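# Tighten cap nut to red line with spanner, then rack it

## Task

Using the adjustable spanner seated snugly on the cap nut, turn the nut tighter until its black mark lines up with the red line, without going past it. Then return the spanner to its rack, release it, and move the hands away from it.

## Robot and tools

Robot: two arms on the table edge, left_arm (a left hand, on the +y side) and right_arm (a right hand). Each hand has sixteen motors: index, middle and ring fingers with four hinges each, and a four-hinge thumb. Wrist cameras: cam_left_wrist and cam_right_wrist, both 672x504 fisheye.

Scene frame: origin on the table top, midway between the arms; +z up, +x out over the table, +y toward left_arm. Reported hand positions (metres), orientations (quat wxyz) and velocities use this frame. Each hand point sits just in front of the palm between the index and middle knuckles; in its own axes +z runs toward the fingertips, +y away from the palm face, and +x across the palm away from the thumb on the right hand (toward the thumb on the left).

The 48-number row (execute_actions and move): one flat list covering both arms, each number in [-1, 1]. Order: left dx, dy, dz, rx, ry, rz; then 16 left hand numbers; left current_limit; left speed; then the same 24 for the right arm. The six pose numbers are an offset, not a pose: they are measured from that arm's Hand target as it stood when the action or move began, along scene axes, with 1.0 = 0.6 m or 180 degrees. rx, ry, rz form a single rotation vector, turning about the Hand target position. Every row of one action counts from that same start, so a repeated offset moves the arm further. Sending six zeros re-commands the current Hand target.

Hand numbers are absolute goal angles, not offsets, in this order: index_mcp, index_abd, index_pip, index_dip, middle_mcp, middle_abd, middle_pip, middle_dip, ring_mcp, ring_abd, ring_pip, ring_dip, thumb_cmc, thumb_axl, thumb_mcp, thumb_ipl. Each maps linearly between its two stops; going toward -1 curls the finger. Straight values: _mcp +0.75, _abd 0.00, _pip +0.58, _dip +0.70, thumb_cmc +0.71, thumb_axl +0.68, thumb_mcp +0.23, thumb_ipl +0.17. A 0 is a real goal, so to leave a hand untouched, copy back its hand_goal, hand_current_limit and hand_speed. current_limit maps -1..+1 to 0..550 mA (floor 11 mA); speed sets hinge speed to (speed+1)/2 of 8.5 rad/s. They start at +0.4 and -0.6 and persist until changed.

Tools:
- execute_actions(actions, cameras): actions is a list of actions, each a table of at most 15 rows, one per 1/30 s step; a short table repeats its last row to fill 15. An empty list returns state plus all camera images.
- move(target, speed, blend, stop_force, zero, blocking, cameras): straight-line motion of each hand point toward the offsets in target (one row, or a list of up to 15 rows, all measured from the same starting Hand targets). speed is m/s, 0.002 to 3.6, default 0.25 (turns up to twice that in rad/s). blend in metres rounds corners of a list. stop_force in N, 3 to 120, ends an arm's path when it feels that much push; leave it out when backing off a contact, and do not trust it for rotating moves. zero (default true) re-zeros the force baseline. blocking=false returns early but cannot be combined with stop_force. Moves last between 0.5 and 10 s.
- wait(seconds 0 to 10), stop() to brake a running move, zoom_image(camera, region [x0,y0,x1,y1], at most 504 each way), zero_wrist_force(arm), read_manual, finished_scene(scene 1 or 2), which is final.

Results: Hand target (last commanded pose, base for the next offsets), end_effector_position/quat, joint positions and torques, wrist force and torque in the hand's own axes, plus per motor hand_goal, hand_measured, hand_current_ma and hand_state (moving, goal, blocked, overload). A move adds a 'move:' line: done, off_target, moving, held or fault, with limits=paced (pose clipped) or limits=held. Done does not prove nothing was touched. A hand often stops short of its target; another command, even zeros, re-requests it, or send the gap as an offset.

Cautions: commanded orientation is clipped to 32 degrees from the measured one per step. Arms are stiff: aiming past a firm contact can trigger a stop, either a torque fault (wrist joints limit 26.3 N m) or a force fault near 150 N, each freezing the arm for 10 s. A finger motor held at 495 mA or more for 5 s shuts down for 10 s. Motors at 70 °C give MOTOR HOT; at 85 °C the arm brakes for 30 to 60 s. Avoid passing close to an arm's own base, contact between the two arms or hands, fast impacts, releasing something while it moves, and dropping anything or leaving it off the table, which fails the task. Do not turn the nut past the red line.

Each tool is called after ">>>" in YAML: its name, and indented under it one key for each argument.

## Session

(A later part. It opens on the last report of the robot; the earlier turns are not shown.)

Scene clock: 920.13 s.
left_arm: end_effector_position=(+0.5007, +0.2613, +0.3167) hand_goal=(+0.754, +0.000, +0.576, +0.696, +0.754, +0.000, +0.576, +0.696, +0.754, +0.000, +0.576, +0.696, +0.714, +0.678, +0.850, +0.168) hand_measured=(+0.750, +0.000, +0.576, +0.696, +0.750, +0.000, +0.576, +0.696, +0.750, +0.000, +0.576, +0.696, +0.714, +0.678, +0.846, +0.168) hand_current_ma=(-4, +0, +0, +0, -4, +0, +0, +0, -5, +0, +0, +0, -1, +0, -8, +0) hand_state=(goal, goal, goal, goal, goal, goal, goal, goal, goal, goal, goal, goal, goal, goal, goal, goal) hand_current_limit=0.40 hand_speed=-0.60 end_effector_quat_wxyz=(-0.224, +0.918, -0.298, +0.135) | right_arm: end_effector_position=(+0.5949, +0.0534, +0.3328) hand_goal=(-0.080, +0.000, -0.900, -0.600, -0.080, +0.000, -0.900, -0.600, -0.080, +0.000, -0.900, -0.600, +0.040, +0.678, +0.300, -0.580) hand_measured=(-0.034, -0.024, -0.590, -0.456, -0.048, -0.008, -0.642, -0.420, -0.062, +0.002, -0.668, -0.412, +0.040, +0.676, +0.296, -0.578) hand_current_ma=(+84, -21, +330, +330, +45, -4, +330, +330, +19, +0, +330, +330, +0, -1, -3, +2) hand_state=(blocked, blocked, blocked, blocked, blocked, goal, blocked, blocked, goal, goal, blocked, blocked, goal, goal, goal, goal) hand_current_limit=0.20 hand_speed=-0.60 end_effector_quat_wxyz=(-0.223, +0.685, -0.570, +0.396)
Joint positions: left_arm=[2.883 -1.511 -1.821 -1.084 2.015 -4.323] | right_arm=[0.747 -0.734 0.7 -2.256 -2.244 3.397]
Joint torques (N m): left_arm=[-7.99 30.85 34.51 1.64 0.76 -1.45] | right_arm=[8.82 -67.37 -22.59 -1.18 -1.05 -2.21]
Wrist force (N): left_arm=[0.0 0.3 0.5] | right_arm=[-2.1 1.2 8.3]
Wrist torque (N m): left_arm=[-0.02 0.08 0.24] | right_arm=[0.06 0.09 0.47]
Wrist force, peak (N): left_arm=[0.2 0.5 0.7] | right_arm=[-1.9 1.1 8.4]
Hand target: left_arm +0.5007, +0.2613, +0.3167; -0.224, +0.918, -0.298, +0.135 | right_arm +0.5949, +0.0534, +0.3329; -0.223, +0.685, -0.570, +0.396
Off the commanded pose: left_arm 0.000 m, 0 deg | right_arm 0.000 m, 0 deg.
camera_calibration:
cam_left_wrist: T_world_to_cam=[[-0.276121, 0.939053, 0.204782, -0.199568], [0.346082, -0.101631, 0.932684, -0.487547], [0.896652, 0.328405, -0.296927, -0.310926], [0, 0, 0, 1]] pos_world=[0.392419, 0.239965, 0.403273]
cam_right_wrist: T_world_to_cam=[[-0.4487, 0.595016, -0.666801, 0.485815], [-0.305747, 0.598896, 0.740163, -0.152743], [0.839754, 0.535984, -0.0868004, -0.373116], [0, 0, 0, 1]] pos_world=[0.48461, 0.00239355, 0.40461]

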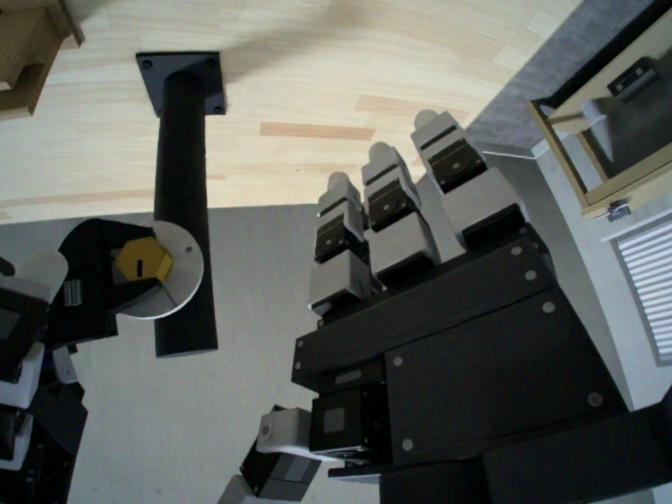

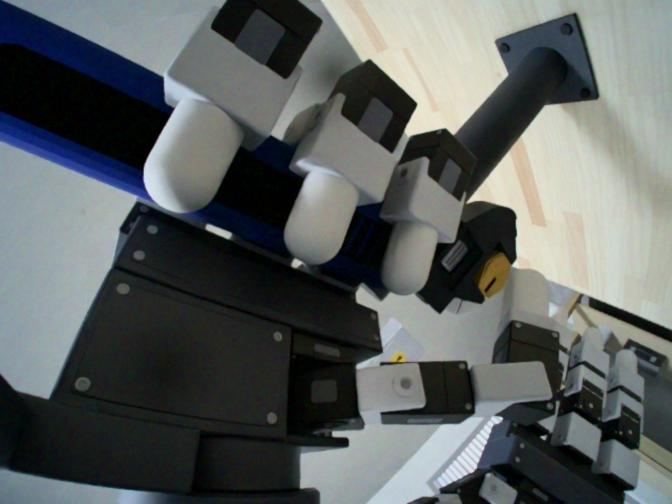

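>>> move:
  target: [0,0,0,0,0,0,0.754,0,0.576,0.696,0.754,0,0.576,0.696,0.754,0,0.576,0.696,0.714,0.678,0.85,0.168,0.4,-0.6,0,-0.00045,-0.0036,0.00556,0,0,-0.08,0,-0.90,-0.60,-0.08,0,-0.90,-0.60,-0.08,0,-0.90,-0.60,0.26,0.678,0.8,-0.86,0.2,-0.5]
  speed: 0.02

Scene clock: 921.37 s.
left_arm: end_effector_position=(+0.5007, +0.2613, +0.3167) hand_goal=(+0.754, +0.000, +0.576, +0.696, +0.754, +0.000, +0.576, +0.696, +0.754, +0.000, +0.576, +0.696, +0.714, +0.678, +0.850, +0.168) hand_measured=(+0.750, +0.000, +0.576, +0.696, +0.750, +0.000, +0.576, +0.696, +0.750, +0.000, +0.576, +0.696, +0.714, +0.678, +0.846, +0.168) hand_current_ma=(-4, +0, +0, +0, -4, +0, +0, +0, -5, +0, +0, +0, -1, +0, -8, +0) hand_state=(goal, goal, goal, goal, goal, goal, goal, goal, goal, goal, goal, goal, goal, goal, goal, goal) hand_current_limit=0.40 hand_speed=-0.60 end_effector_quat_wxyz=(-0.224, +0.918, -0.298, +0.135) | right_arm: end_effector_position=(+0.5949, +0.0532, +0.3307) hand_goal=(-0.080, +0.000, -0.900, -0.600, -0.080, +0.000, -0.900, -0.600, -0.080, +0.000, -0.900, -0.600, +0.260, +0.678, +0.800, -0.860) hand_measured=(-0.034, -0.024, -0.590, -0.456, -0.048, -0.008, -0.642, -0.420, -0.062, +0.002, -0.668, -0.412, +0.248, +0.676, +0.794, -0.858) hand_current_ma=(+84, -21, +330, +330, +45, -4, +330, +330, +21, +0, +330, +330, -9, +0, -6, +1) hand_state=(blocked, blocked, blocked, blocked, blocked, goal, blocked, blocked, goal, goal, blocked, blocked, goal, goal, goal, goal) hand_current_limit=0.20 hand_speed=-0.50 end_effector_quat_wxyz=(-0.228, +0.683, -0.574, +0.391) end_effector_velocity=(+0.000, +0.000, -0.001) end_effector_angular_velocity=(+0.000, +0.001, +0.001)
Joint positions: left_arm=[2.883 -1.511 -1.821 -1.084 2.015 -4.323] | right_arm=[0.743 -0.743 0.722 -2.276 -2.232 3.404]
Joint velocities: left_arm=[within noise] | right_arm=[-0.001 -0.001 0.005 -0.003 0.001 0]
Joint torques (N m): left_arm=[-7.94 30.83 34.31 1.46 0.71 -1.37] | right_arm=[-14.03 -74.51 -15.1 -5.91 0.4 2.29]
Wrist force (N): left_arm=[0.3 0.5 0.3] | right_arm=[-2.1 0.2 4.4]
Wrist torque (N m): left_arm=[0.02 0.04 0.26] | right_arm=[0.37 0.01 -0.29]
Wrist force, peak (N): left_arm=[0.0 0.4 0.8] | right_arm=[-2.0 1.2 8.3]
Hand target: left_arm +0.5007, +0.2613, +0.3167; -0.224, +0.918, -0.298, +0.135 | right_arm +0.5949, +0.0531, +0.3307; -0.229, +0.683, -0.574, +0.391
Off the commanded pose: left_arm 0.000 m, 0 deg | right_arm 0.000 m, 0 deg.
move: done

>>> move:
  target:
    - [0,0,0,0,0,0,0.754,0,0.576,0.696,0.754,0,0.576,0.696,0.754,0,0.576,0.696,0.714,0.678,0.85,0.168,0.4,-0.6,0,-0.00038,-0.00722,0.01111,0,0,-0.08,0,-0.90,-0.60,-0.08,0,-0.90,-0.60,-0.08,0,-0.90,-0.60,0.26,0.678,0.8,-0.86,0.2,-0.5]
    - [0,0,0,0,0,0,0.754,0,0.576,0.696,0.754,0,0.576,0.696,0.754,0,0.576,0.696,0.714,0.678,0.85,0.168,0.4,-0.6,0,-0.00052,-0.01443,0.02222,0,0,-0.08,0,-0.90,-0.60,-0.08,0,-0.90,-0.60,-0.08,0,-0.90,-0.60,0.26,0.678,0.8,-0.86,0.2,-0.5]
    - [0,0,0,0,0,0,0.754,0,0.576,0.696,0.754,0,0.576,0.696,0.754,0,0.576,0.696,0.714,0.678,0.85,0.168,0.4,-0.6,0,-0.00038,-0.02167,0.03333,0,0,-0.08,0,-0.90,-0.60,-0.08,0,-0.90,-0.60,-0.08,0,-0.90,-0.60,0.26,0.678,0.8,-0.86,0.2,-0.5]
  speed: 0.03
  blend: 0.001
  cameras: ["cam_left_wrist"]

>>> zoom_image:
  camera: "cam_left_wrist"
  region: [60, 180, 220, 330]

Scene clock: 925.77 s.
left_arm: end_effector_position=(+0.5007, +0.2613, +0.3167) hand_goal=(+0.754, +0.000, +0.576, +0.696, +0.754, +0.000, +0.576, +0.696, +0.754, +0.000, +0.576, +0.696, +0.714, +0.678, +0.850, +0.168) hand_measured=(+0.750, +0.000, +0.576, +0.696, +0.750, +0.000, +0.576, +0.696, +0.750, +0.000, +0.576, +0.696, +0.714, +0.678, +0.846, +0.168) hand_current_ma=(-4, +0, +0, +0, -4, +0, +0, +0, -5, +0, +0, +0, -1, +0, -8, +0) hand_state=(goal, goal, goal, goal, goal, goal, goal, goal, goal, goal, goal, goal, goal, goal, goal, goal) hand_current_limit=0.40 hand_speed=-0.60 end_effector_quat_wxyz=(-0.224, +0.918, -0.298, +0.135) | right_arm: end_effector_position=(+0.5950, +0.0529, +0.3178) hand_goal=(-0.080, +0.000, -0.900, -0.600, -0.080, +0.000, -0.900, -0.600, -0.080, +0.000, -0.900, -0.600, +0.260, +0.678, +0.800, -0.860) hand_measured=(-0.044, -0.002, -0.614, -0.466, -0.078, +0.000, -0.668, -0.428, -0.120, +0.002, -0.698, -0.414, +0.250, +0.678, +0.794, -0.858) hand_current_ma=(+59, +0, +324, +330, +0, +0, +329, +330, -66, +0, +330, +330, -8, +0, -4, +1) hand_state=(blocked, goal, blocked, blocked, goal, goal, blocked, blocked, blocked, goal, blocked, blocked, goal, goal, goal, goal) hand_current_limit=0.20 hand_speed=-0.50 end_effector_quat_wxyz=(-0.264, +0.670, -0.593, +0.360) end_effector_velocity=(+0.000, +0.000, -0.003) end_effector_angular_velocity=(+0.000, +0.003, +0.001)
Joint positions: left_arm=[2.883 -1.511 -1.821 -1.084 2.015 -4.323] | right_arm=[0.721 -0.79 0.841 -2.386 -2.157 3.452]
Joint velocities: left_arm=[within noise] | right_arm=[0 0 0.005 -0.002 0.002 0.001]
Joint torques (N m): left_arm=[-8.68 31.36 34.8 1.54 0.83 -1.2] | right_arm=[-4.96 -57.45 -6.61 -2.17 3.33 1.93]
Wrist force (N): left_arm=[0.3 0.5 0.4] | right_arm=[6.1 -21.7 -0.8]
Wrist torque (N m): left_arm=[0.02 0.04 0.26] | right_arm=[-0.52 0.98 -0.02]
Wrist force, peak (N): left_arm=[0.1 0.6 0.8] | right_arm=[6.1 -21.7 -0.8]
Hand target: left_arm +0.5007, +0.2613, +0.3167; -0.224, +0.918, -0.298, +0.135 | right_arm +0.5949, +0.0529, +0.3177; -0.264, +0.670, -0.593, +0.360
Off the commanded pose: left_arm 0.000 m, 0 deg | right_arm 0.000 m, 0 deg.
move: done
camera_calibration:
cam_left_wrist: T_world_to_cam=[[-0.276121, 0.939053, 0.204782, -0.199568], [0.346082, -0.101631, 0.932684, -0.487547], [0.896652, 0.328405, -0.296927, -0.310926], [0, 0, 0, 1]] pos_world=[0.392419, 0.239965, 0.403273]
Images, in order (width x height): cam_left_wrist 672x504.

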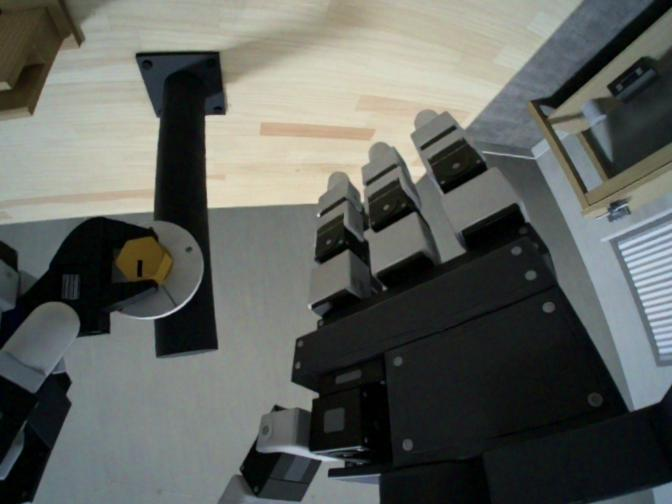

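Scaled by 3.150 from the camera's 672x504 image, which has a finer 960x720 frame.

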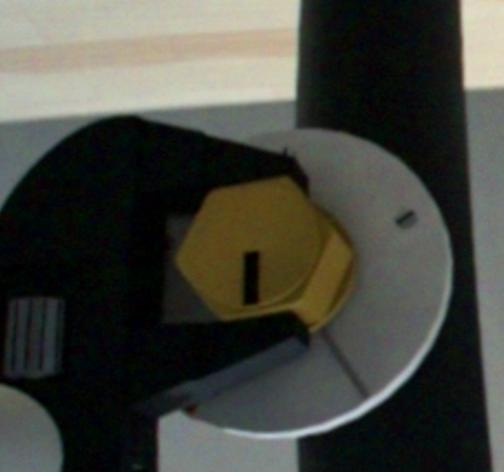

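>>> zoom_image:
  camera: "cam_left_wrist"
  region: [94, 220, 174, 300]

Scaled by 6.300 from the camera's 672x504 image, which has a finer 960x720 frame.

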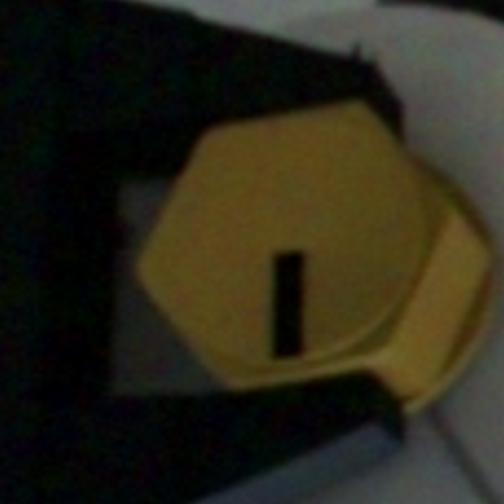

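>>> move:
  target: [0,0,0,0,0,0,0.754,0,0.576,0.696,0.754,0,0.576,0.696,0.754,0,0.576,0.696,0.714,0.678,0.85,0.168,0.4,-0.6,0,0,0.0108,-0.01667,0,0,-0.08,0,-0.90,-0.60,-0.08,0,-0.90,-0.60,-0.08,0,-0.90,-0.60,0.26,0.678,0.8,-0.86,0.2,-0.5]
  speed: 0.02

>>> move:
  target: [0,0,0,0,0,0,0.754,0,0.576,0.696,0.754,0,0.576,0.696,0.754,0,0.576,0.696,0.714,0.678,0.85,0.168,0.4,-0.6,0,0.0003,0.0108,-0.01667,0,0,-0.08,0,-0.90,-0.60,-0.08,0,-0.90,-0.60,-0.08,0,-0.90,-0.60,0.26,0.678,0.8,-0.86,0.2,-0.5]
  speed: 0.02
  cameras: ["cam_left_wrist"]

>>> zoom_image:
  camera: "cam_left_wrist"
  region: [94, 220, 174, 300]

Scene clock: 931.10 s.
left_arm: end_effector_position=(+0.5007, +0.2613, +0.3167) hand_goal=(+0.754, +0.000, +0.576, +0.696, +0.754, +0.000, +0.576, +0.696, +0.754, +0.000, +0.576, +0.696, +0.714, +0.678, +0.850, +0.168) hand_measured=(+0.750, +0.000, +0.576, +0.696, +0.750, +0.000, +0.576, +0.696, +0.750, +0.000, +0.576, +0.696, +0.714, +0.678, +0.846, +0.168) hand_current_ma=(-4, +0, +0, +0, -4, +0, +0, +0, -5, +0, +0, +0, -1, +0, -8, +0) hand_state=(goal, goal, goal, goal, goal, goal, goal, goal, goal, goal, goal, goal, goal, goal, goal, goal) hand_current_limit=0.40 hand_speed=-0.60 end_effector_quat_wxyz=(-0.224, +0.918, -0.298, +0.135) | right_arm: end_effector_position=(+0.5949, +0.0529, +0.3241) hand_goal=(-0.080, +0.000, -0.900, -0.600, -0.080, +0.000, -0.900, -0.600, -0.080, +0.000, -0.900, -0.600, +0.260, +0.678, +0.800, -0.860) hand_measured=(-0.042, +0.000, -0.616, -0.466, -0.064, +0.004, -0.670, -0.428, -0.090, +0.004, -0.700, -0.414, +0.250, +0.678, +0.794, -0.858) hand_current_ma=(+63, +0, +330, +330, +17, +1, +330, +330, -7, +1, +330, +330, -6, +0, -4, +1) hand_state=(blocked, goal, blocked, blocked, goal, goal, blocked, blocked, goal, goal, blocked, blocked, goal, goal, goal, goal) hand_current_limit=0.20 hand_speed=-0.50 end_effector_quat_wxyz=(-0.246, +0.676, -0.584, +0.375)
Joint positions: left_arm=[2.883 -1.511 -1.821 -1.084 2.015 -4.323] | right_arm=[0.732 -0.768 0.784 -2.332 -2.194 3.428]
Joint torques (N m): left_arm=[-9.04 31.25 34.26 1.58 0.97 -1.42] | right_arm=[12.69 -53.28 -36.25 -1.6 -2.69 -2.76]
Wrist force (N): left_arm=[-0.2 0.4 0.5] | right_arm=[-1.0 5.9 6.1]
Wrist torque (N m): left_arm=[-0.01 0.10 0.22] | right_arm=[0.23 -0.21 0.18]
Wrist force, peak (N): left_arm=[0.0 0.8 0.9] | right_arm=[25.6 -2.3 5.4]
Hand target: left_arm +0.5007, +0.2613, +0.3167; -0.224, +0.918, -0.298, +0.135 | right_arm +0.5949, +0.0529, +0.3242; -0.246, +0.676, -0.584, +0.375
Off the commanded pose: left_arm 0.000 m, 0 deg | right_arm 0.000 m, 0 deg.
move: done

Scene clock: 932.77 s.
left_arm: end_effector_position=(+0.5007, +0.2613, +0.3167) hand_goal=(+0.754, +0.000, +0.576, +0.696, +0.754, +0.000, +0.576, +0.696, +0.754, +0.000, +0.576, +0.696, +0.714, +0.678, +0.850, +0.168) hand_measured=(+0.750, +0.000, +0.576, +0.696, +0.750, +0.000, +0.576, +0.696, +0.750, +0.000, +0.576, +0.696, +0.714, +0.678, +0.846, +0.168) hand_current_ma=(-4, +0, +0, +0, -4, +0, +0, +0, -5, +0, +0, +0, -1, +0, -8, +0) hand_state=(goal, goal, goal, goal, goal, goal, goal, goal, goal, goal, goal, goal, goal, goal, goal, goal) hand_current_limit=0.40 hand_speed=-0.60 end_effector_quat_wxyz=(-0.224, +0.918, -0.298, +0.135) | right_arm: end_effector_position=(+0.5949, +0.0531, +0.3306) hand_goal=(-0.080, +0.000, -0.900, -0.600, -0.080, +0.000, -0.900, -0.600, -0.080, +0.000, -0.900, -0.600, +0.260, +0.678, +0.800, -0.860) hand_measured=(-0.042, +0.000, -0.616, -0.466, -0.062, +0.004, -0.670, -0.428, -0.090, +0.004, -0.700, -0.414, +0.250, +0.678, +0.794, -0.858) hand_current_ma=(+63, +0, +330, +330, +17, +1, +330, +330, -7, +1, +330, +330, -6, +0, -4, +1) hand_state=(blocked, goal, blocked, blocked, goal, goal, blocked, blocked, goal, goal, blocked, blocked, goal, goal, goal, goal) hand_current_limit=0.20 hand_speed=-0.50 end_effector_quat_wxyz=(-0.229, +0.683, -0.574, +0.391)
Joint positions: left_arm=[2.883 -1.511 -1.821 -1.084 2.015 -4.323] | right_arm=[0.743 -0.743 0.723 -2.276 -2.232 3.404]
Joint torques (N m): left_arm=[-8.04 30.78 34.32 1.55 1.01 -1.35] | right_arm=[12.67 -54.19 -36.74 -1.47 -2.96 -2.79]
Wrist force (N): left_arm=[0.0 0.4 0.6] | right_arm=[-1.2 5.9 6.3]
Wrist torque (N m): left_arm=[-0.02 0.08 0.24] | right_arm=[0.21 -0.21 0.18]
Wrist force, peak (N): left_arm=[0.1 0.3 0.8] | right_arm=[-1.5 6.2 6.3]
Hand target: left_arm +0.5007, +0.2613, +0.3167; -0.224, +0.918, -0.298, +0.135 | right_arm +0.5949, +0.0531, +0.3307; -0.229, +0.683, -0.574, +0.391
Off the commanded pose: left_arm 0.000 m, 0 deg | right_arm 0.000 m, 0 deg.
move: done
camera_calibration:
cam_left_wrist: T_world_to_cam=[[-0.276121, 0.939053, 0.204782, -0.199568], [0.346082, -0.101631, 0.932684, -0.487547], [0.896652, 0.328405, -0.296927, -0.310926], [0, 0, 0, 1]] pos_world=[0.392419, 0.239965, 0.403273]
Images, in order (width x height): cam_left_wrist 672x504.

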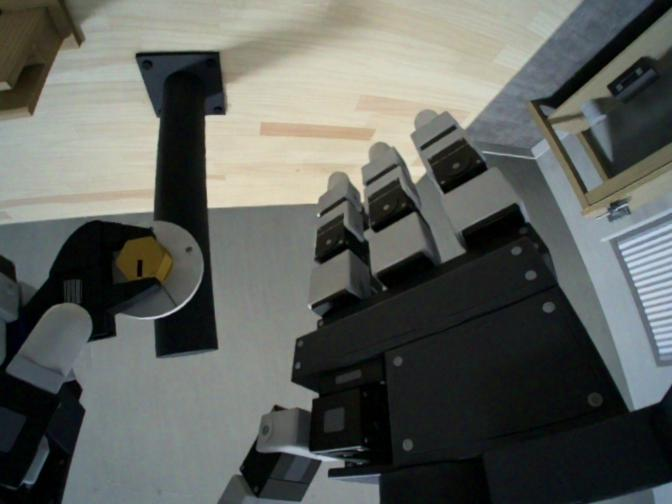

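Scaled by 6.300 from the camera's 672x504 image, which has a finer 960x720 frame.

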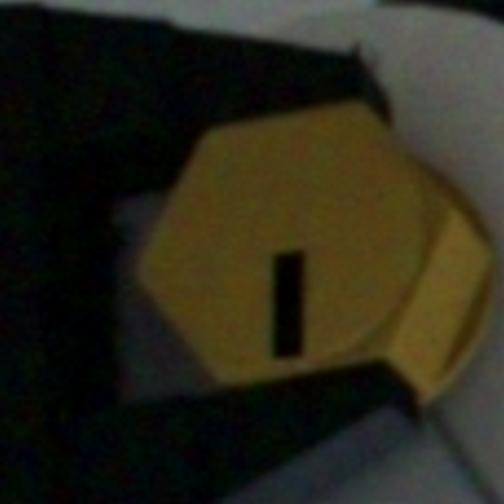

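>>> execute_actions:
  actions:
    - [[0,0,0,0,0,0,0.754,0,0.576,0.696,0.754,0,0.576,0.696,0.754,0,0.576,0.696,0.714,0.678,0.85,0.168,0.4,-0.6,0,0,0,0,0,0,-0.08,0,-0.90,-0.60,-0.08,0,-0.90,-0.60,-0.08,0,-0.90,-0.60,0.08,0.678,0.3,-0.52,0.2,-0.5]]
    - [[0,0,0,0,0,0,0.754,0,0.576,0.696,0.754,0,0.576,0.696,0.754,0,0.576,0.696,0.714,0.678,0.85,0.168,0.4,-0.6,0,0,0,0,0,0,-0.08,0,-0.90,-0.60,-0.08,0,-0.90,-0.60,-0.08,0,-0.90,-0.60,0.08,0.678,0.1,-0.48,0.2,-0.6]]
    - [[0,0,0,0,0,0,0.754,0,0.576,0.696,0.754,0,0.576,0.696,0.754,0,0.576,0.696,0.714,0.678,0.85,0.168,0.4,-0.6,0,0,0,0,0,0,-0.08,0,-0.90,-0.60,-0.08,0,-0.90,-0.60,-0.08,0,-0.90,-0.60,0.08,0.678,-0.05,-0.47,0.3,-0.75]]
  cameras: ["cam_left_wrist","cam_right_wrist"]

>>> zoom_image:
  camera: "cam_left_wrist"
  region: [40, 260, 100, 320]

>>> zoom_image:
  camera: "cam_right_wrist"
  region: [430, 220, 500, 290]

Scene clock: 935.07 s.
left_arm: end_effector_position=(+0.5007, +0.2613, +0.3167) hand_goal=(+0.754, +0.000, +0.576, +0.696, +0.754, +0.000, +0.576, +0.696, +0.754, +0.000, +0.576, +0.696, +0.714, +0.678, +0.850, +0.168) hand_measured=(+0.750, +0.000, +0.576, +0.696, +0.750, +0.000, +0.576, +0.696, +0.750, +0.000, +0.576, +0.696, +0.714, +0.678, +0.846, +0.168) hand_current_ma=(-4, +0, +0, +0, -4, +0, +0, +0, -5, +0, +0, +0, -1, +0, -8, +0) hand_state=(goal, goal, goal, goal, goal, goal, goal, goal, goal, goal, goal, goal, goal, goal, goal, goal) hand_current_limit=0.40 hand_speed=-0.60 end_effector_quat_wxyz=(-0.224, +0.918, -0.298, +0.135) | right_arm: end_effector_position=(+0.5949, +0.0531, +0.3307) hand_goal=(-0.080, +0.000, -0.900, -0.600, -0.080, +0.000, -0.900, -0.600, -0.080, +0.000, -0.900, -0.600, +0.080, +0.678, -0.050, -0.470) hand_measured=(-0.040, +0.000, -0.616, -0.466, -0.062, +0.004, -0.670, -0.428, -0.090, +0.004, -0.702, -0.414, +0.080, +0.678, -0.010, -0.464) hand_current_ma=(+64, +0, +357, +357, +20, +1, +357, +358, -7, +1, +358, +357, +0, +0, +88, +6) hand_state=(blocked, goal, blocked, blocked, goal, goal, blocked, blocked, goal, goal, blocked, blocked, goal, goal, blocked, goal) hand_current_limit=0.30 hand_speed=-0.75 end_effector_quat_wxyz=(-0.229, +0.683, -0.574, +0.391)
Joint positions: left_arm=[2.883 -1.511 -1.821 -1.084 2.015 -4.323] | right_arm=[0.743 -0.743 0.723 -2.276 -2.232 3.404]
Joint torques (N m): left_arm=[-8.44 30.8 34.54 1.58 1.14 -1.33] | right_arm=[12.53 -54.36 -37.3 -1.61 -2.62 -1.93]
Wrist force (N): left_arm=[-0.1 0.6 0.6] | right_arm=[-1.2 5.8 6.2]
Wrist torque (N m): left_arm=[0.01 0.10 0.22] | right_arm=[0.20 -0.22 0.18]
Wrist force, peak (N): left_arm=[0.1 0.6 0.7] | right_arm=[-1.4 6.0 6.5]
Hand target: left_arm +0.5007, +0.2613, +0.3167; -0.224, +0.918, -0.298, +0.135 | right_arm +0.5949, +0.0531, +0.3307; -0.229, +0.683, -0.574, +0.391
Off the commanded pose: left_arm 0.000 m, 0 deg | right_arm 0.000 m, 0 deg.
camera_calibration:
cam_left_wrist: T_world_to_cam=[[-0.276121, 0.939053, 0.204782, -0.199568], [0.346082, -0.101631, 0.932684, -0.487547], [0.896652, 0.328405, -0.296927, -0.310926], [0, 0, 0, 1]] pos_world=[0.392419, 0.239965, 0.403273]
cam_right_wrist: T_world_to_cam=[[-0.448679, 0.606578, -0.656316, 0.480486], [-0.30578, 0.585865, 0.750507, -0.153716], [0.839753, 0.537425, -0.0773859, -0.376335], [0, 0, 0, 1]] pos_world=[0.48461, 0.000856796, 0.401592]

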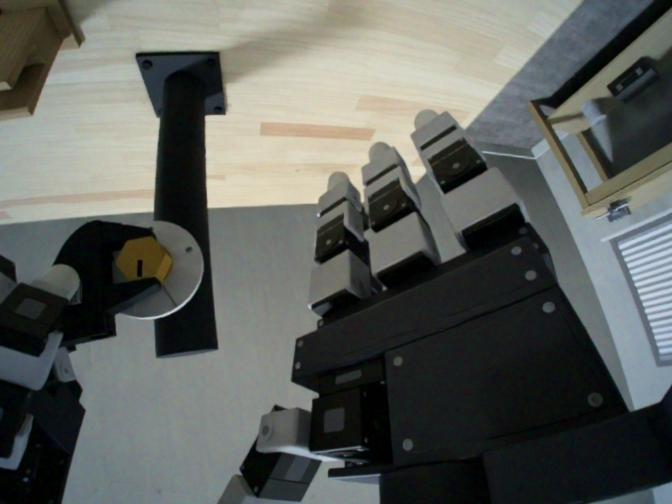

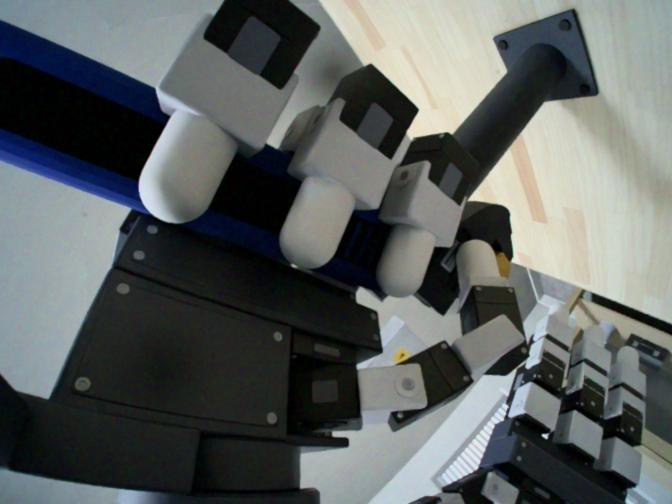

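Scaled by 8.400 from the camera's 672x504 image, which has a finer 960x720 frame.

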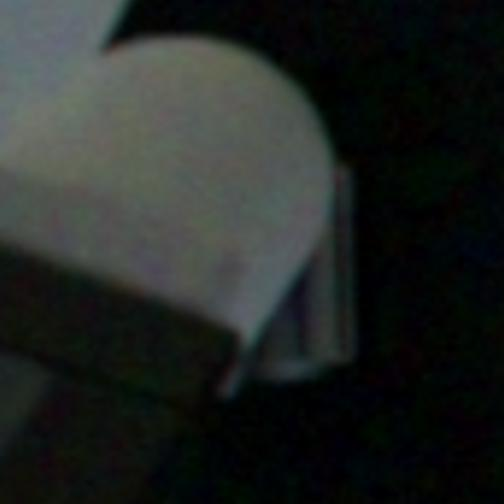

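Scaled by 7.200 from the camera's 672x504 image, which has a finer 960x720 frame.

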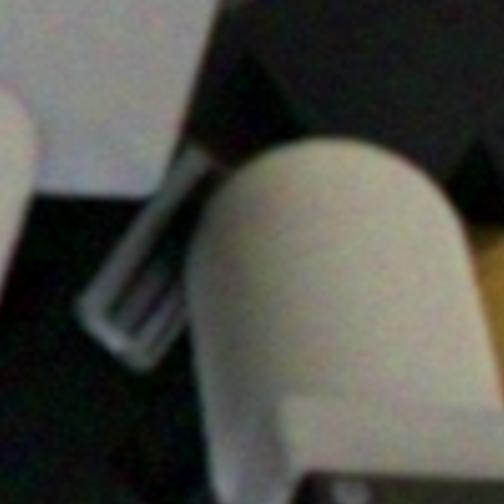

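>>> execute_actions:
  actions:
    - [[0,0,0,0,0,0,0.754,0,0.576,0.696,0.754,0,0.576,0.696,0.754,0,0.576,0.696,0.714,0.678,0.85,0.168,0.4,-0.6,0,0,0,0,0,0,-0.08,0,-0.90,-0.60,-0.08,0,-0.90,-0.60,-0.08,0,-0.90,-0.60,0.12,0.678,-0.06,-0.445,0.4,-0.85]]
  cameras: ["cam_left_wrist","cam_right_wrist"]

>>> zoom_image:
  camera: "cam_left_wrist"
  region: [40, 260, 100, 320]

>>> zoom_image:
  camera: "cam_right_wrist"
  region: [430, 220, 500, 290]

>>> execute_actions:
  actions:
    - [[0,0,0,0,0,0,0.754,0,0.576,0.696,0.754,0,0.576,0.696,0.754,0,0.576,0.696,0.714,0.678,0.85,0.168,0.4,-0.6,0,0,0,0,0,0,-0.08,0,-0.90,-0.60,-0.08,0,-0.90,-0.60,-0.08,0,-0.90,-0.60,0.16,0.678,-0.06,-0.42,0.4,-0.85]]
  cameras: ["cam_left_wrist","cam_right_wrist"]

>>> zoom_image:
  camera: "cam_left_wrist"
  region: [40, 260, 100, 320]

>>> zoom_image:
  camera: "cam_right_wrist"
  region: [430, 220, 500, 290]

Scene clock: 936.63 s.
left_arm: end_effector_position=(+0.5007, +0.2613, +0.3167) hand_goal=(+0.754, +0.000, +0.576, +0.696, +0.754, +0.000, +0.576, +0.696, +0.754, +0.000, +0.576, +0.696, +0.714, +0.678, +0.850, +0.168) hand_measured=(+0.750, +0.000, +0.576, +0.696, +0.750, +0.000, +0.576, +0.696, +0.750, +0.000, +0.576, +0.696, +0.714, +0.678, +0.846, +0.168) hand_current_ma=(-4, +0, +0, +0, -4, +0, +0, +0, -5, +0, +0, +0, -1, +0, -8, +0) hand_state=(goal, goal, goal, goal, goal, goal, goal, goal, goal, goal, goal, goal, goal, goal, goal, goal) hand_current_limit=0.40 hand_speed=-0.60 end_effector_quat_wxyz=(-0.224, +0.918, -0.298, +0.135) | right_arm: end_effector_position=(+0.5949, +0.0531, +0.3307) hand_goal=(-0.080, +0.000, -0.900, -0.600, -0.080, +0.000, -0.900, -0.600, -0.080, +0.000, -0.900, -0.600, +0.120, +0.678, -0.060, -0.444) hand_measured=(-0.036, +0.000, -0.616, -0.466, -0.058, +0.002, -0.670, -0.428, -0.086, +0.004, -0.702, -0.414, +0.086, +0.674, -0.018, -0.452) hand_current_ma=(+75, +0, +385, +385, +26, +1, +385, +385, -3, +1, +385, +385, -47, -2, +95, -7) hand_state=(blocked, goal, blocked, blocked, blocked, goal, blocked, blocked, goal, goal, blocked, blocked, blocked, goal, blocked, goal) hand_current_limit=0.40 hand_speed=-0.85 end_effector_quat_wxyz=(-0.229, +0.683, -0.574, +0.391)
Joint positions: left_arm=[2.883 -1.511 -1.821 -1.084 2.015 -4.323] | right_arm=[0.743 -0.743 0.723 -2.276 -2.232 3.404]
Joint torques (N m): left_arm=[-7.93 30.83 34.62 1.49 0.92 -1.48] | right_arm=[12.2 -54.71 -34.94 -1.73 -2.46 -1.14]
Wrist force (N): left_arm=[0.1 0.2 0.5] | right_arm=[-1.1 4.5 4.3]
Wrist torque (N m): left_arm=[-0.03 0.07 0.25] | right_arm=[0.22 -0.41 0.30]
Wrist force, peak (N): left_arm=[0.0 0.5 0.7] | right_arm=[-1.5 6.0 6.4]
Hand target: left_arm +0.5007, +0.2613, +0.3167; -0.224, +0.918, -0.298, +0.135 | right_arm +0.5949, +0.0531, +0.3307; -0.229, +0.683, -0.574, +0.391
Off the commanded pose: left_arm 0.000 m, 0 deg | right_arm 0.000 m, 0 deg.
camera_calibration:
cam_left_wrist: T_world_to_cam=[[-0.276121, 0.939053, 0.204782, -0.199568], [0.346082, -0.101631, 0.932684, -0.487547], [0.896652, 0.328405, -0.296927, -0.310926], [0, 0, 0, 1]] pos_world=[0.392419, 0.239965, 0.403273]
cam_right_wrist: T_world_to_cam=[[-0.448679, 0.606578, -0.656316, 0.480486], [-0.30578, 0.585865, 0.750507, -0.153716], [0.839753, 0.537425, -0.0773859, -0.376335], [0, 0, 0, 1]] pos_world=[0.48461, 0.000856796, 0.401592]

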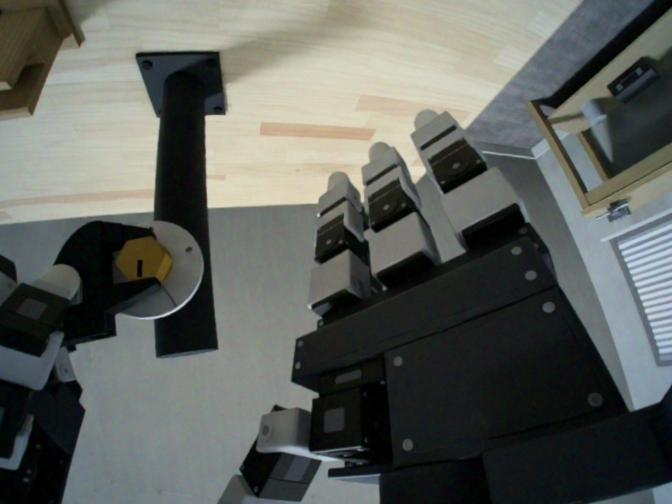

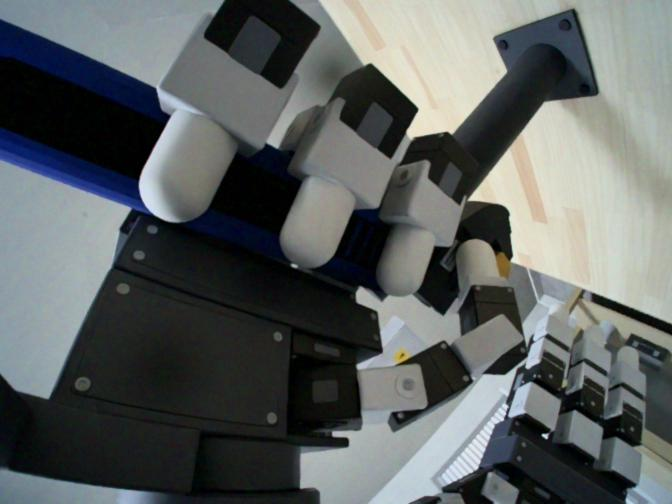

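Scaled by 8.400 from the camera's 672x504 image, which has a finer 960x720 frame.

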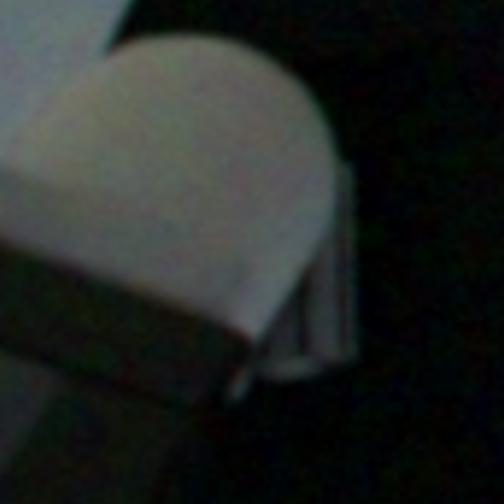

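Scaled by 7.200 from the camera's 672x504 image, which has a finer 960x720 frame.

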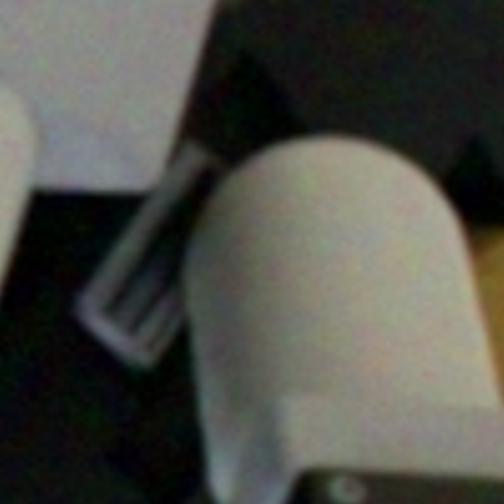

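Scene clock: 937.33 s.
left_arm: end_effector_position=(+0.5007, +0.2613, +0.3167) hand_goal=(+0.754, +0.000, +0.576, +0.696, +0.754, +0.000, +0.576, +0.696, +0.754, +0.000, +0.576, +0.696, +0.714, +0.678, +0.850, +0.168) hand_measured=(+0.750, +0.000, +0.576, +0.696, +0.750, +0.000, +0.576, +0.696, +0.750, +0.000, +0.576, +0.696, +0.714, +0.678, +0.846, +0.168) hand_current_ma=(-4, +0, +0, +0, -4, +0, +0, +0, -5, +0, +0, +0, -1, +0, -8, +0) hand_state=(goal, goal, goal, goal, goal, goal, goal, goal, goal, goal, goal, goal, goal, goal, goal, goal) hand_current_limit=0.40 hand_speed=-0.60 end_effector_quat_wxyz=(-0.224, +0.918, -0.298, +0.135) | right_arm: end_effector_position=(+0.5949, +0.0531, +0.3307) hand_goal=(-0.080, +0.000, -0.900, -0.600, -0.080, +0.000, -0.900, -0.600, -0.080, +0.000, -0.900, -0.600, +0.160, +0.678, -0.060, -0.420) hand_measured=(-0.036, +0.000, -0.616, -0.466, -0.058, +0.002, -0.670, -0.428, -0.086, +0.004, -0.702, -0.414, +0.100, +0.664, -0.028, -0.428) hand_current_ma=(+75, +0, +385, +385, +27, +1, +385, +385, -3, +1, +385, +385, -113, -14, +65, -7) hand_state=(blocked, goal, blocked, blocked, blocked, goal, blocked, blocked, goal, goal, blocked, blocked, blocked, goal, blocked, goal) hand_current_limit=0.40 hand_speed=-0.85 end_effector_quat_wxyz=(-0.229, +0.683, -0.574, +0.391)
Joint positions: left_arm=[2.883 -1.511 -1.821 -1.084 2.015 -4.323] | right_arm=[0.743 -0.743 0.723 -2.276 -2.232 3.404]
Joint torques (N m): left_arm=[-7.85 30.83 34.47 1.61 1.05 -1.29] | right_arm=[11.1 -54.78 -31.99 -1.85 -2.34 -0.76]
Wrist force (N): left_arm=[0.0 0.4 0.5] | right_arm=[-1.1 4.8 5.4]
Wrist torque (N m): left_arm=[0.00 0.08 0.24] | right_arm=[0.15 -0.30 0.23]
Wrist force, peak (N): left_arm=[0.2 0.6 0.6] | right_arm=[-1.0 5.0 5.5]
Hand target: left_arm +0.5007, +0.2613, +0.3167; -0.224, +0.918, -0.298, +0.135 | right_arm +0.5949, +0.0531, +0.3307; -0.229, +0.683, -0.574, +0.391
Off the commanded pose: left_arm 0.000 m, 0 deg | right_arm 0.000 m, 0 deg.
camera_calibration:
cam_left_wrist: T_world_to_cam=[[-0.276121, 0.939053, 0.204782, -0.199568], [0.346082, -0.101631, 0.932684, -0.487547], [0.896652, 0.328405, -0.296927, -0.310926], [0, 0, 0, 1]] pos_world=[0.392419, 0.239965, 0.403273]
cam_right_wrist: T_world_to_cam=[[-0.448679, 0.606578, -0.656316, 0.480486], [-0.30578, 0.585865, 0.750507, -0.153716], [0.839753, 0.537425, -0.0773859, -0.376335], [0, 0, 0, 1]] pos_world=[0.48461, 0.000856796, 0.401592]

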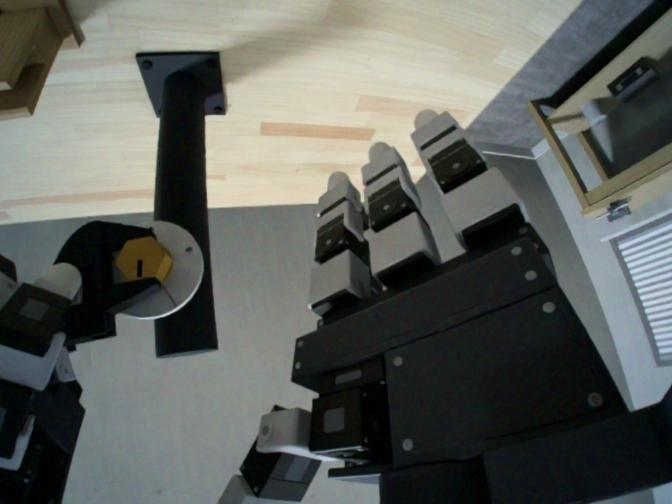

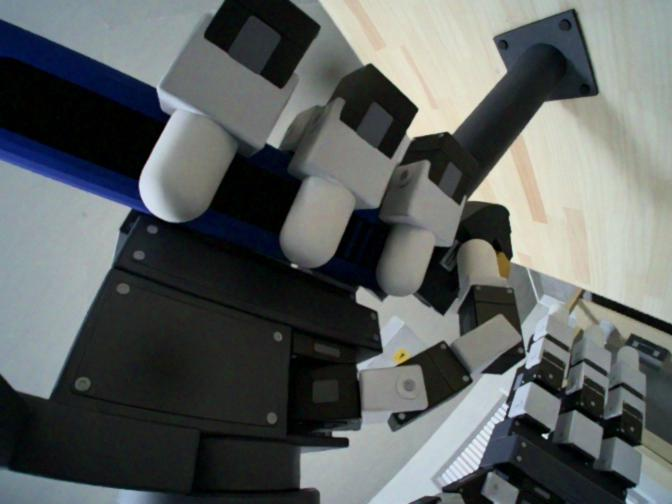

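Scaled by 8.400 from the camera's 672x504 image, which has a finer 960x720 frame.

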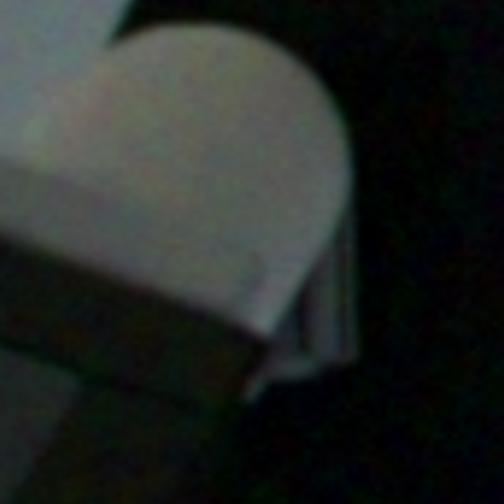

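Scaled by 7.200 from the camera's 672x504 image, which has a finer 960x720 frame.

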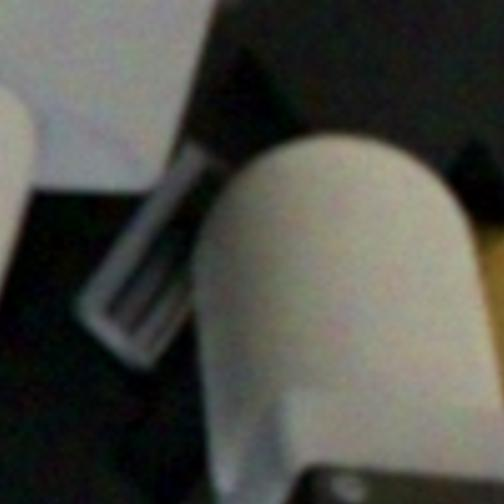

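>>> execute_actions:
  actions:
    - [[0,0,0,0,0,0,0.754,0,0.576,0.696,0.754,0,0.576,0.696,0.754,0,0.576,0.696,0.714,0.678,0.85,0.168,0.4,-0.6,0,0,0,0,0,0,-0.08,0,-0.90,-0.60,-0.08,0,-0.90,-0.60,-0.08,0,-0.90,-0.60,0.20,0.678,-0.08,-0.40,0.45,-0.85]]
  cameras: ["cam_left_wrist","cam_right_wrist"]

>>> zoom_image:
  camera: "cam_right_wrist"
  region: [430, 220, 500, 290]

>>> execute_actions:
  actions:
    - [[0,0,0,0,0,0,0.754,0,0.576,0.696,0.754,0,0.576,0.696,0.754,0,0.576,0.696,0.714,0.678,0.85,0.168,0.4,-0.6,0,0,0,0,0,0,-0.08,0,-0.90,-0.60,-0.08,0,-0.90,-0.60,-0.08,0,-0.90,-0.60,0.25,0.678,-0.08,-0.37,0.45,-0.85]]
  cameras: ["cam_left_wrist","cam_right_wrist"]

>>> zoom_image:
  camera: "cam_right_wrist"
  region: [430, 220, 500, 290]

Scene clock: 938.67 s.
left_arm: end_effector_position=(+0.5007, +0.2613, +0.3167) hand_goal=(+0.754, +0.000, +0.576, +0.696, +0.754, +0.000, +0.576, +0.696, +0.754, +0.000, +0.576, +0.696, +0.714, +0.678, +0.850, +0.168) hand_measured=(+0.750, +0.000, +0.576, +0.696, +0.750, +0.000, +0.576, +0.696, +0.750, +0.000, +0.576, +0.696, +0.714, +0.678, +0.846, +0.168) hand_current_ma=(-4, +0, +0, +0, -4, +0, +0, +0, -5, +0, +0, +0, -1, +0, -8, +0) hand_state=(goal, goal, goal, goal, goal, goal, goal, goal, goal, goal, goal, goal, goal, goal, goal, goal) hand_current_limit=0.40 hand_speed=-0.60 end_effector_quat_wxyz=(-0.224, +0.918, -0.298, +0.135) | right_arm: end_effector_position=(+0.5949, +0.0531, +0.3307) hand_goal=(-0.080, +0.000, -0.900, -0.600, -0.080, +0.000, -0.900, -0.600, -0.080, +0.000, -0.900, -0.600, +0.200, +0.678, -0.080, -0.400) hand_measured=(-0.034, +0.000, -0.616, -0.466, -0.054, +0.002, -0.670, -0.428, -0.082, +0.002, -0.702, -0.414, +0.114, +0.656, -0.034, -0.418) hand_current_ma=(+84, +0, +399, +397, +32, +1, +399, +399, -1, +1, +399, +399, -202, -31, +109, -29) hand_state=(blocked, goal, blocked, blocked, blocked, goal, blocked, blocked, goal, goal, blocked, blocked, blocked, blocked, blocked, goal) hand_current_limit=0.45 hand_speed=-0.85 end_effector_quat_wxyz=(-0.229, +0.683, -0.574, +0.391)
Joint positions: left_arm=[2.883 -1.511 -1.821 -1.084 2.015 -4.323] | right_arm=[0.743 -0.743 0.723 -2.276 -2.232 3.404]
Joint torques (N m): left_arm=[-9 30.79 35.31 1.55 1.09 -1.26] | right_arm=[11.27 -55.68 -27.08 -2.08 -2.07 -0.21]
Wrist force (N): left_arm=[-0.3 0.4 0.6] | right_arm=[-0.7 3.4 2.9]
Wrist torque (N m): left_arm=[-0.01 0.12 0.21] | right_arm=[0.21 -0.55 0.39]
Wrist force, peak (N): left_arm=[0.1 0.5 0.7] | right_arm=[-1.2 5.1 5.3]
Hand target: left_arm +0.5007, +0.2613, +0.3167; -0.224, +0.918, -0.298, +0.135 | right_arm +0.5949, +0.0531, +0.3307; -0.229, +0.683, -0.574, +0.391
Off the commanded pose: left_arm 0.000 m, 0 deg | right_arm 0.000 m, 0 deg.
camera_calibration:
cam_left_wrist: T_world_to_cam=[[-0.276121, 0.939053, 0.204782, -0.199568], [0.346082, -0.101631, 0.932684, -0.487547], [0.896652, 0.328405, -0.296927, -0.310926], [0, 0, 0, 1]] pos_world=[0.392419, 0.239965, 0.403273]
cam_right_wrist: T_world_to_cam=[[-0.448679, 0.606578, -0.656316, 0.480486], [-0.30578, 0.585865, 0.750507, -0.153716], [0.839753, 0.537425, -0.0773859, -0.376335], [0, 0, 0, 1]] pos_world=[0.48461, 0.000856796, 0.401592]

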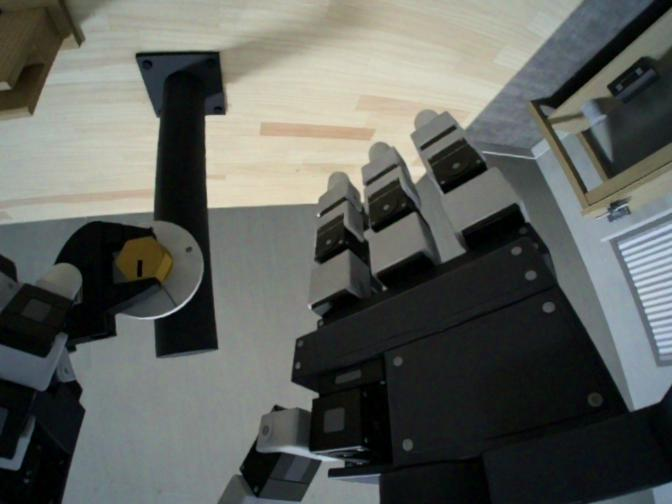

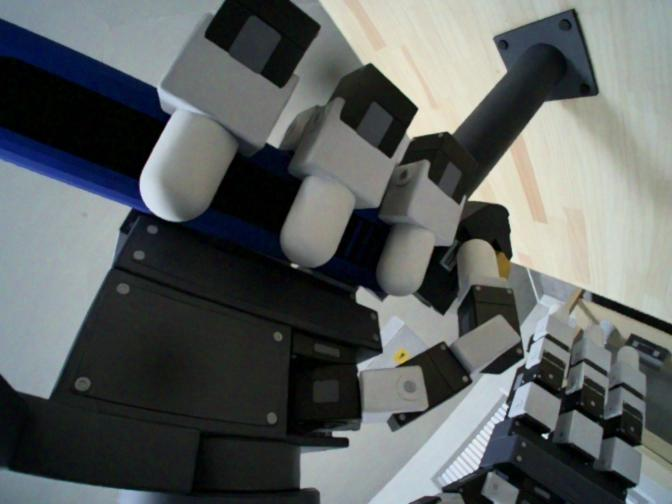

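Scaled by 7.200 from the camera's 672x504 image, which has a finer 960x720 frame.

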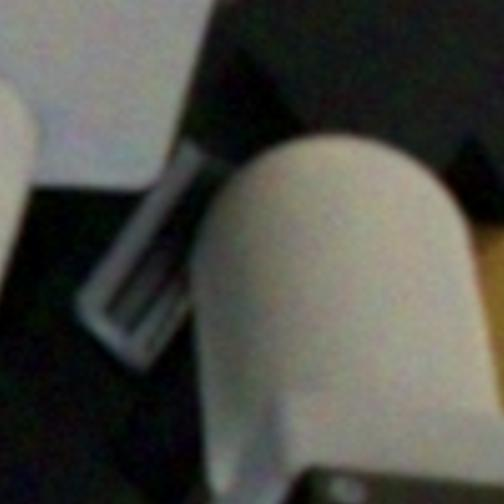

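Scene clock: 939.37 s.
left_arm: end_effector_position=(+0.5007, +0.2613, +0.3167) hand_goal=(+0.754, +0.000, +0.576, +0.696, +0.754, +0.000, +0.576, +0.696, +0.754, +0.000, +0.576, +0.696, +0.714, +0.678, +0.850, +0.168) hand_measured=(+0.750, +0.000, +0.576, +0.696, +0.750, +0.000, +0.576, +0.696, +0.750, +0.000, +0.576, +0.696, +0.714, +0.678, +0.846, +0.168) hand_current_ma=(-4, +0, +0, +0, -4, +0, +0, +0, -5, +0, +0, +0, -1, +0, -8, +0) hand_state=(goal, goal, goal, goal, goal, goal, goal, goal, goal, goal, goal, goal, goal, goal, goal, goal) hand_current_limit=0.40 hand_speed=-0.60 end_effector_quat_wxyz=(-0.224, +0.918, -0.298, +0.135) | right_arm: end_effector_position=(+0.5949, +0.0531, +0.3307) hand_goal=(-0.080, +0.000, -0.900, -0.600, -0.080, +0.000, -0.900, -0.600, -0.080, +0.000, -0.900, -0.600, +0.250, +0.678, -0.080, -0.370) hand_measured=(-0.034, +0.000, -0.616, -0.466, -0.054, +0.002, -0.670, -0.428, -0.082, +0.002, -0.702, -0.414, +0.180, +0.654, -0.046, -0.364) hand_current_ma=(+84, +0, +399, +397, +32, +1, +399, +399, -1, +1, +399, +399, -146, -38, +68, +5) hand_state=(blocked, goal, blocked, blocked, blocked, goal, blocked, blocked, goal, goal, blocked, blocked, blocked, blocked, blocked, goal) hand_current_limit=0.45 hand_speed=-0.85 end_effector_quat_wxyz=(-0.229, +0.683, -0.574, +0.391)
Joint positions: left_arm=[2.883 -1.511 -1.821 -1.084 2.015 -4.323] | right_arm=[0.743 -0.743 0.723 -2.276 -2.232 3.404]
Joint torques (N m): left_arm=[-8.41 30.74 34.9 1.61 0.95 -1.35] | right_arm=[11.04 -55.92 -25.09 -2.15 -1.95 0.11]
Wrist force (N): left_arm=[0.0 0.4 0.6] | right_arm=[-1.3 5.5 6.2]
Wrist torque (N m): left_arm=[-0.02 0.08 0.23] | right_arm=[0.16 -0.22 0.17]
Wrist force, peak (N): left_arm=[0.3 0.4 0.7] | right_arm=[-1.4 6.0 6.3]
Hand target: left_arm +0.5007, +0.2613, +0.3167; -0.224, +0.918, -0.298, +0.135 | right_arm +0.5949, +0.0531, +0.3307; -0.229, +0.683, -0.574, +0.391
Off the commanded pose: left_arm 0.000 m, 0 deg | right_arm 0.000 m, 0 deg.
camera_calibration:
cam_left_wrist: T_world_to_cam=[[-0.276121, 0.939053, 0.204782, -0.199568], [0.346082, -0.101631, 0.932684, -0.487547], [0.896652, 0.328405, -0.296927, -0.310926], [0, 0, 0, 1]] pos_world=[0.392419, 0.239965, 0.403273]
cam_right_wrist: T_world_to_cam=[[-0.448679, 0.606578, -0.656316, 0.480486], [-0.30578, 0.585865, 0.750507, -0.153716], [0.839753, 0.537425, -0.0773859, -0.376335], [0, 0, 0, 1]] pos_world=[0.48461, 0.000856796, 0.401592]

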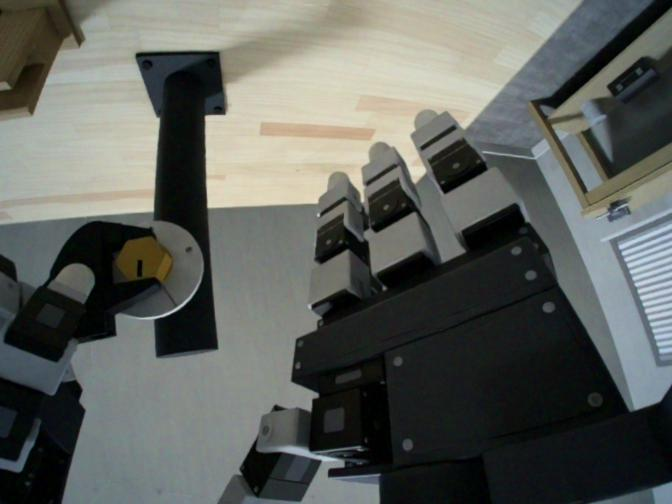

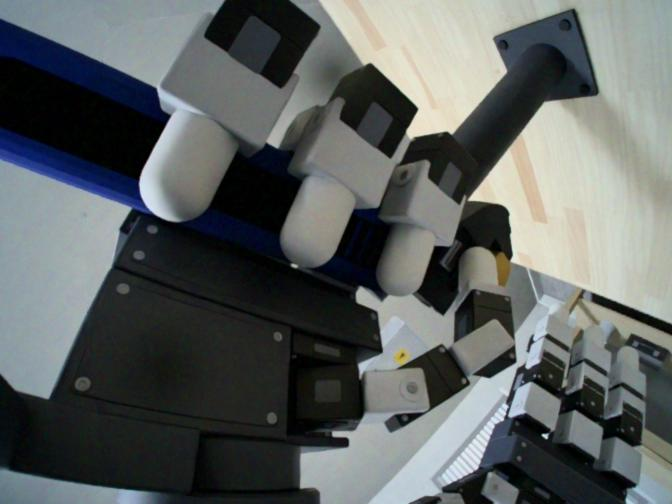

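Scaled by 7.200 from the camera's 672x504 image, which has a finer 960x720 frame.

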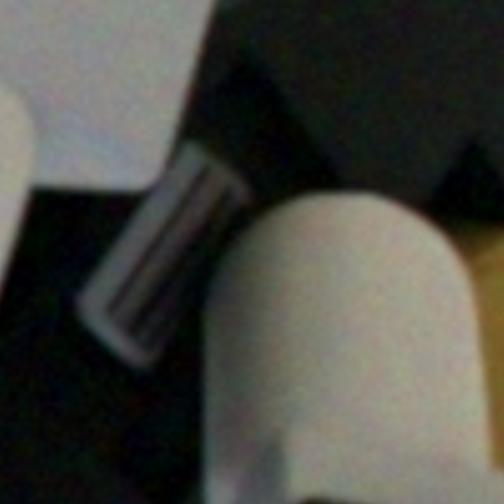

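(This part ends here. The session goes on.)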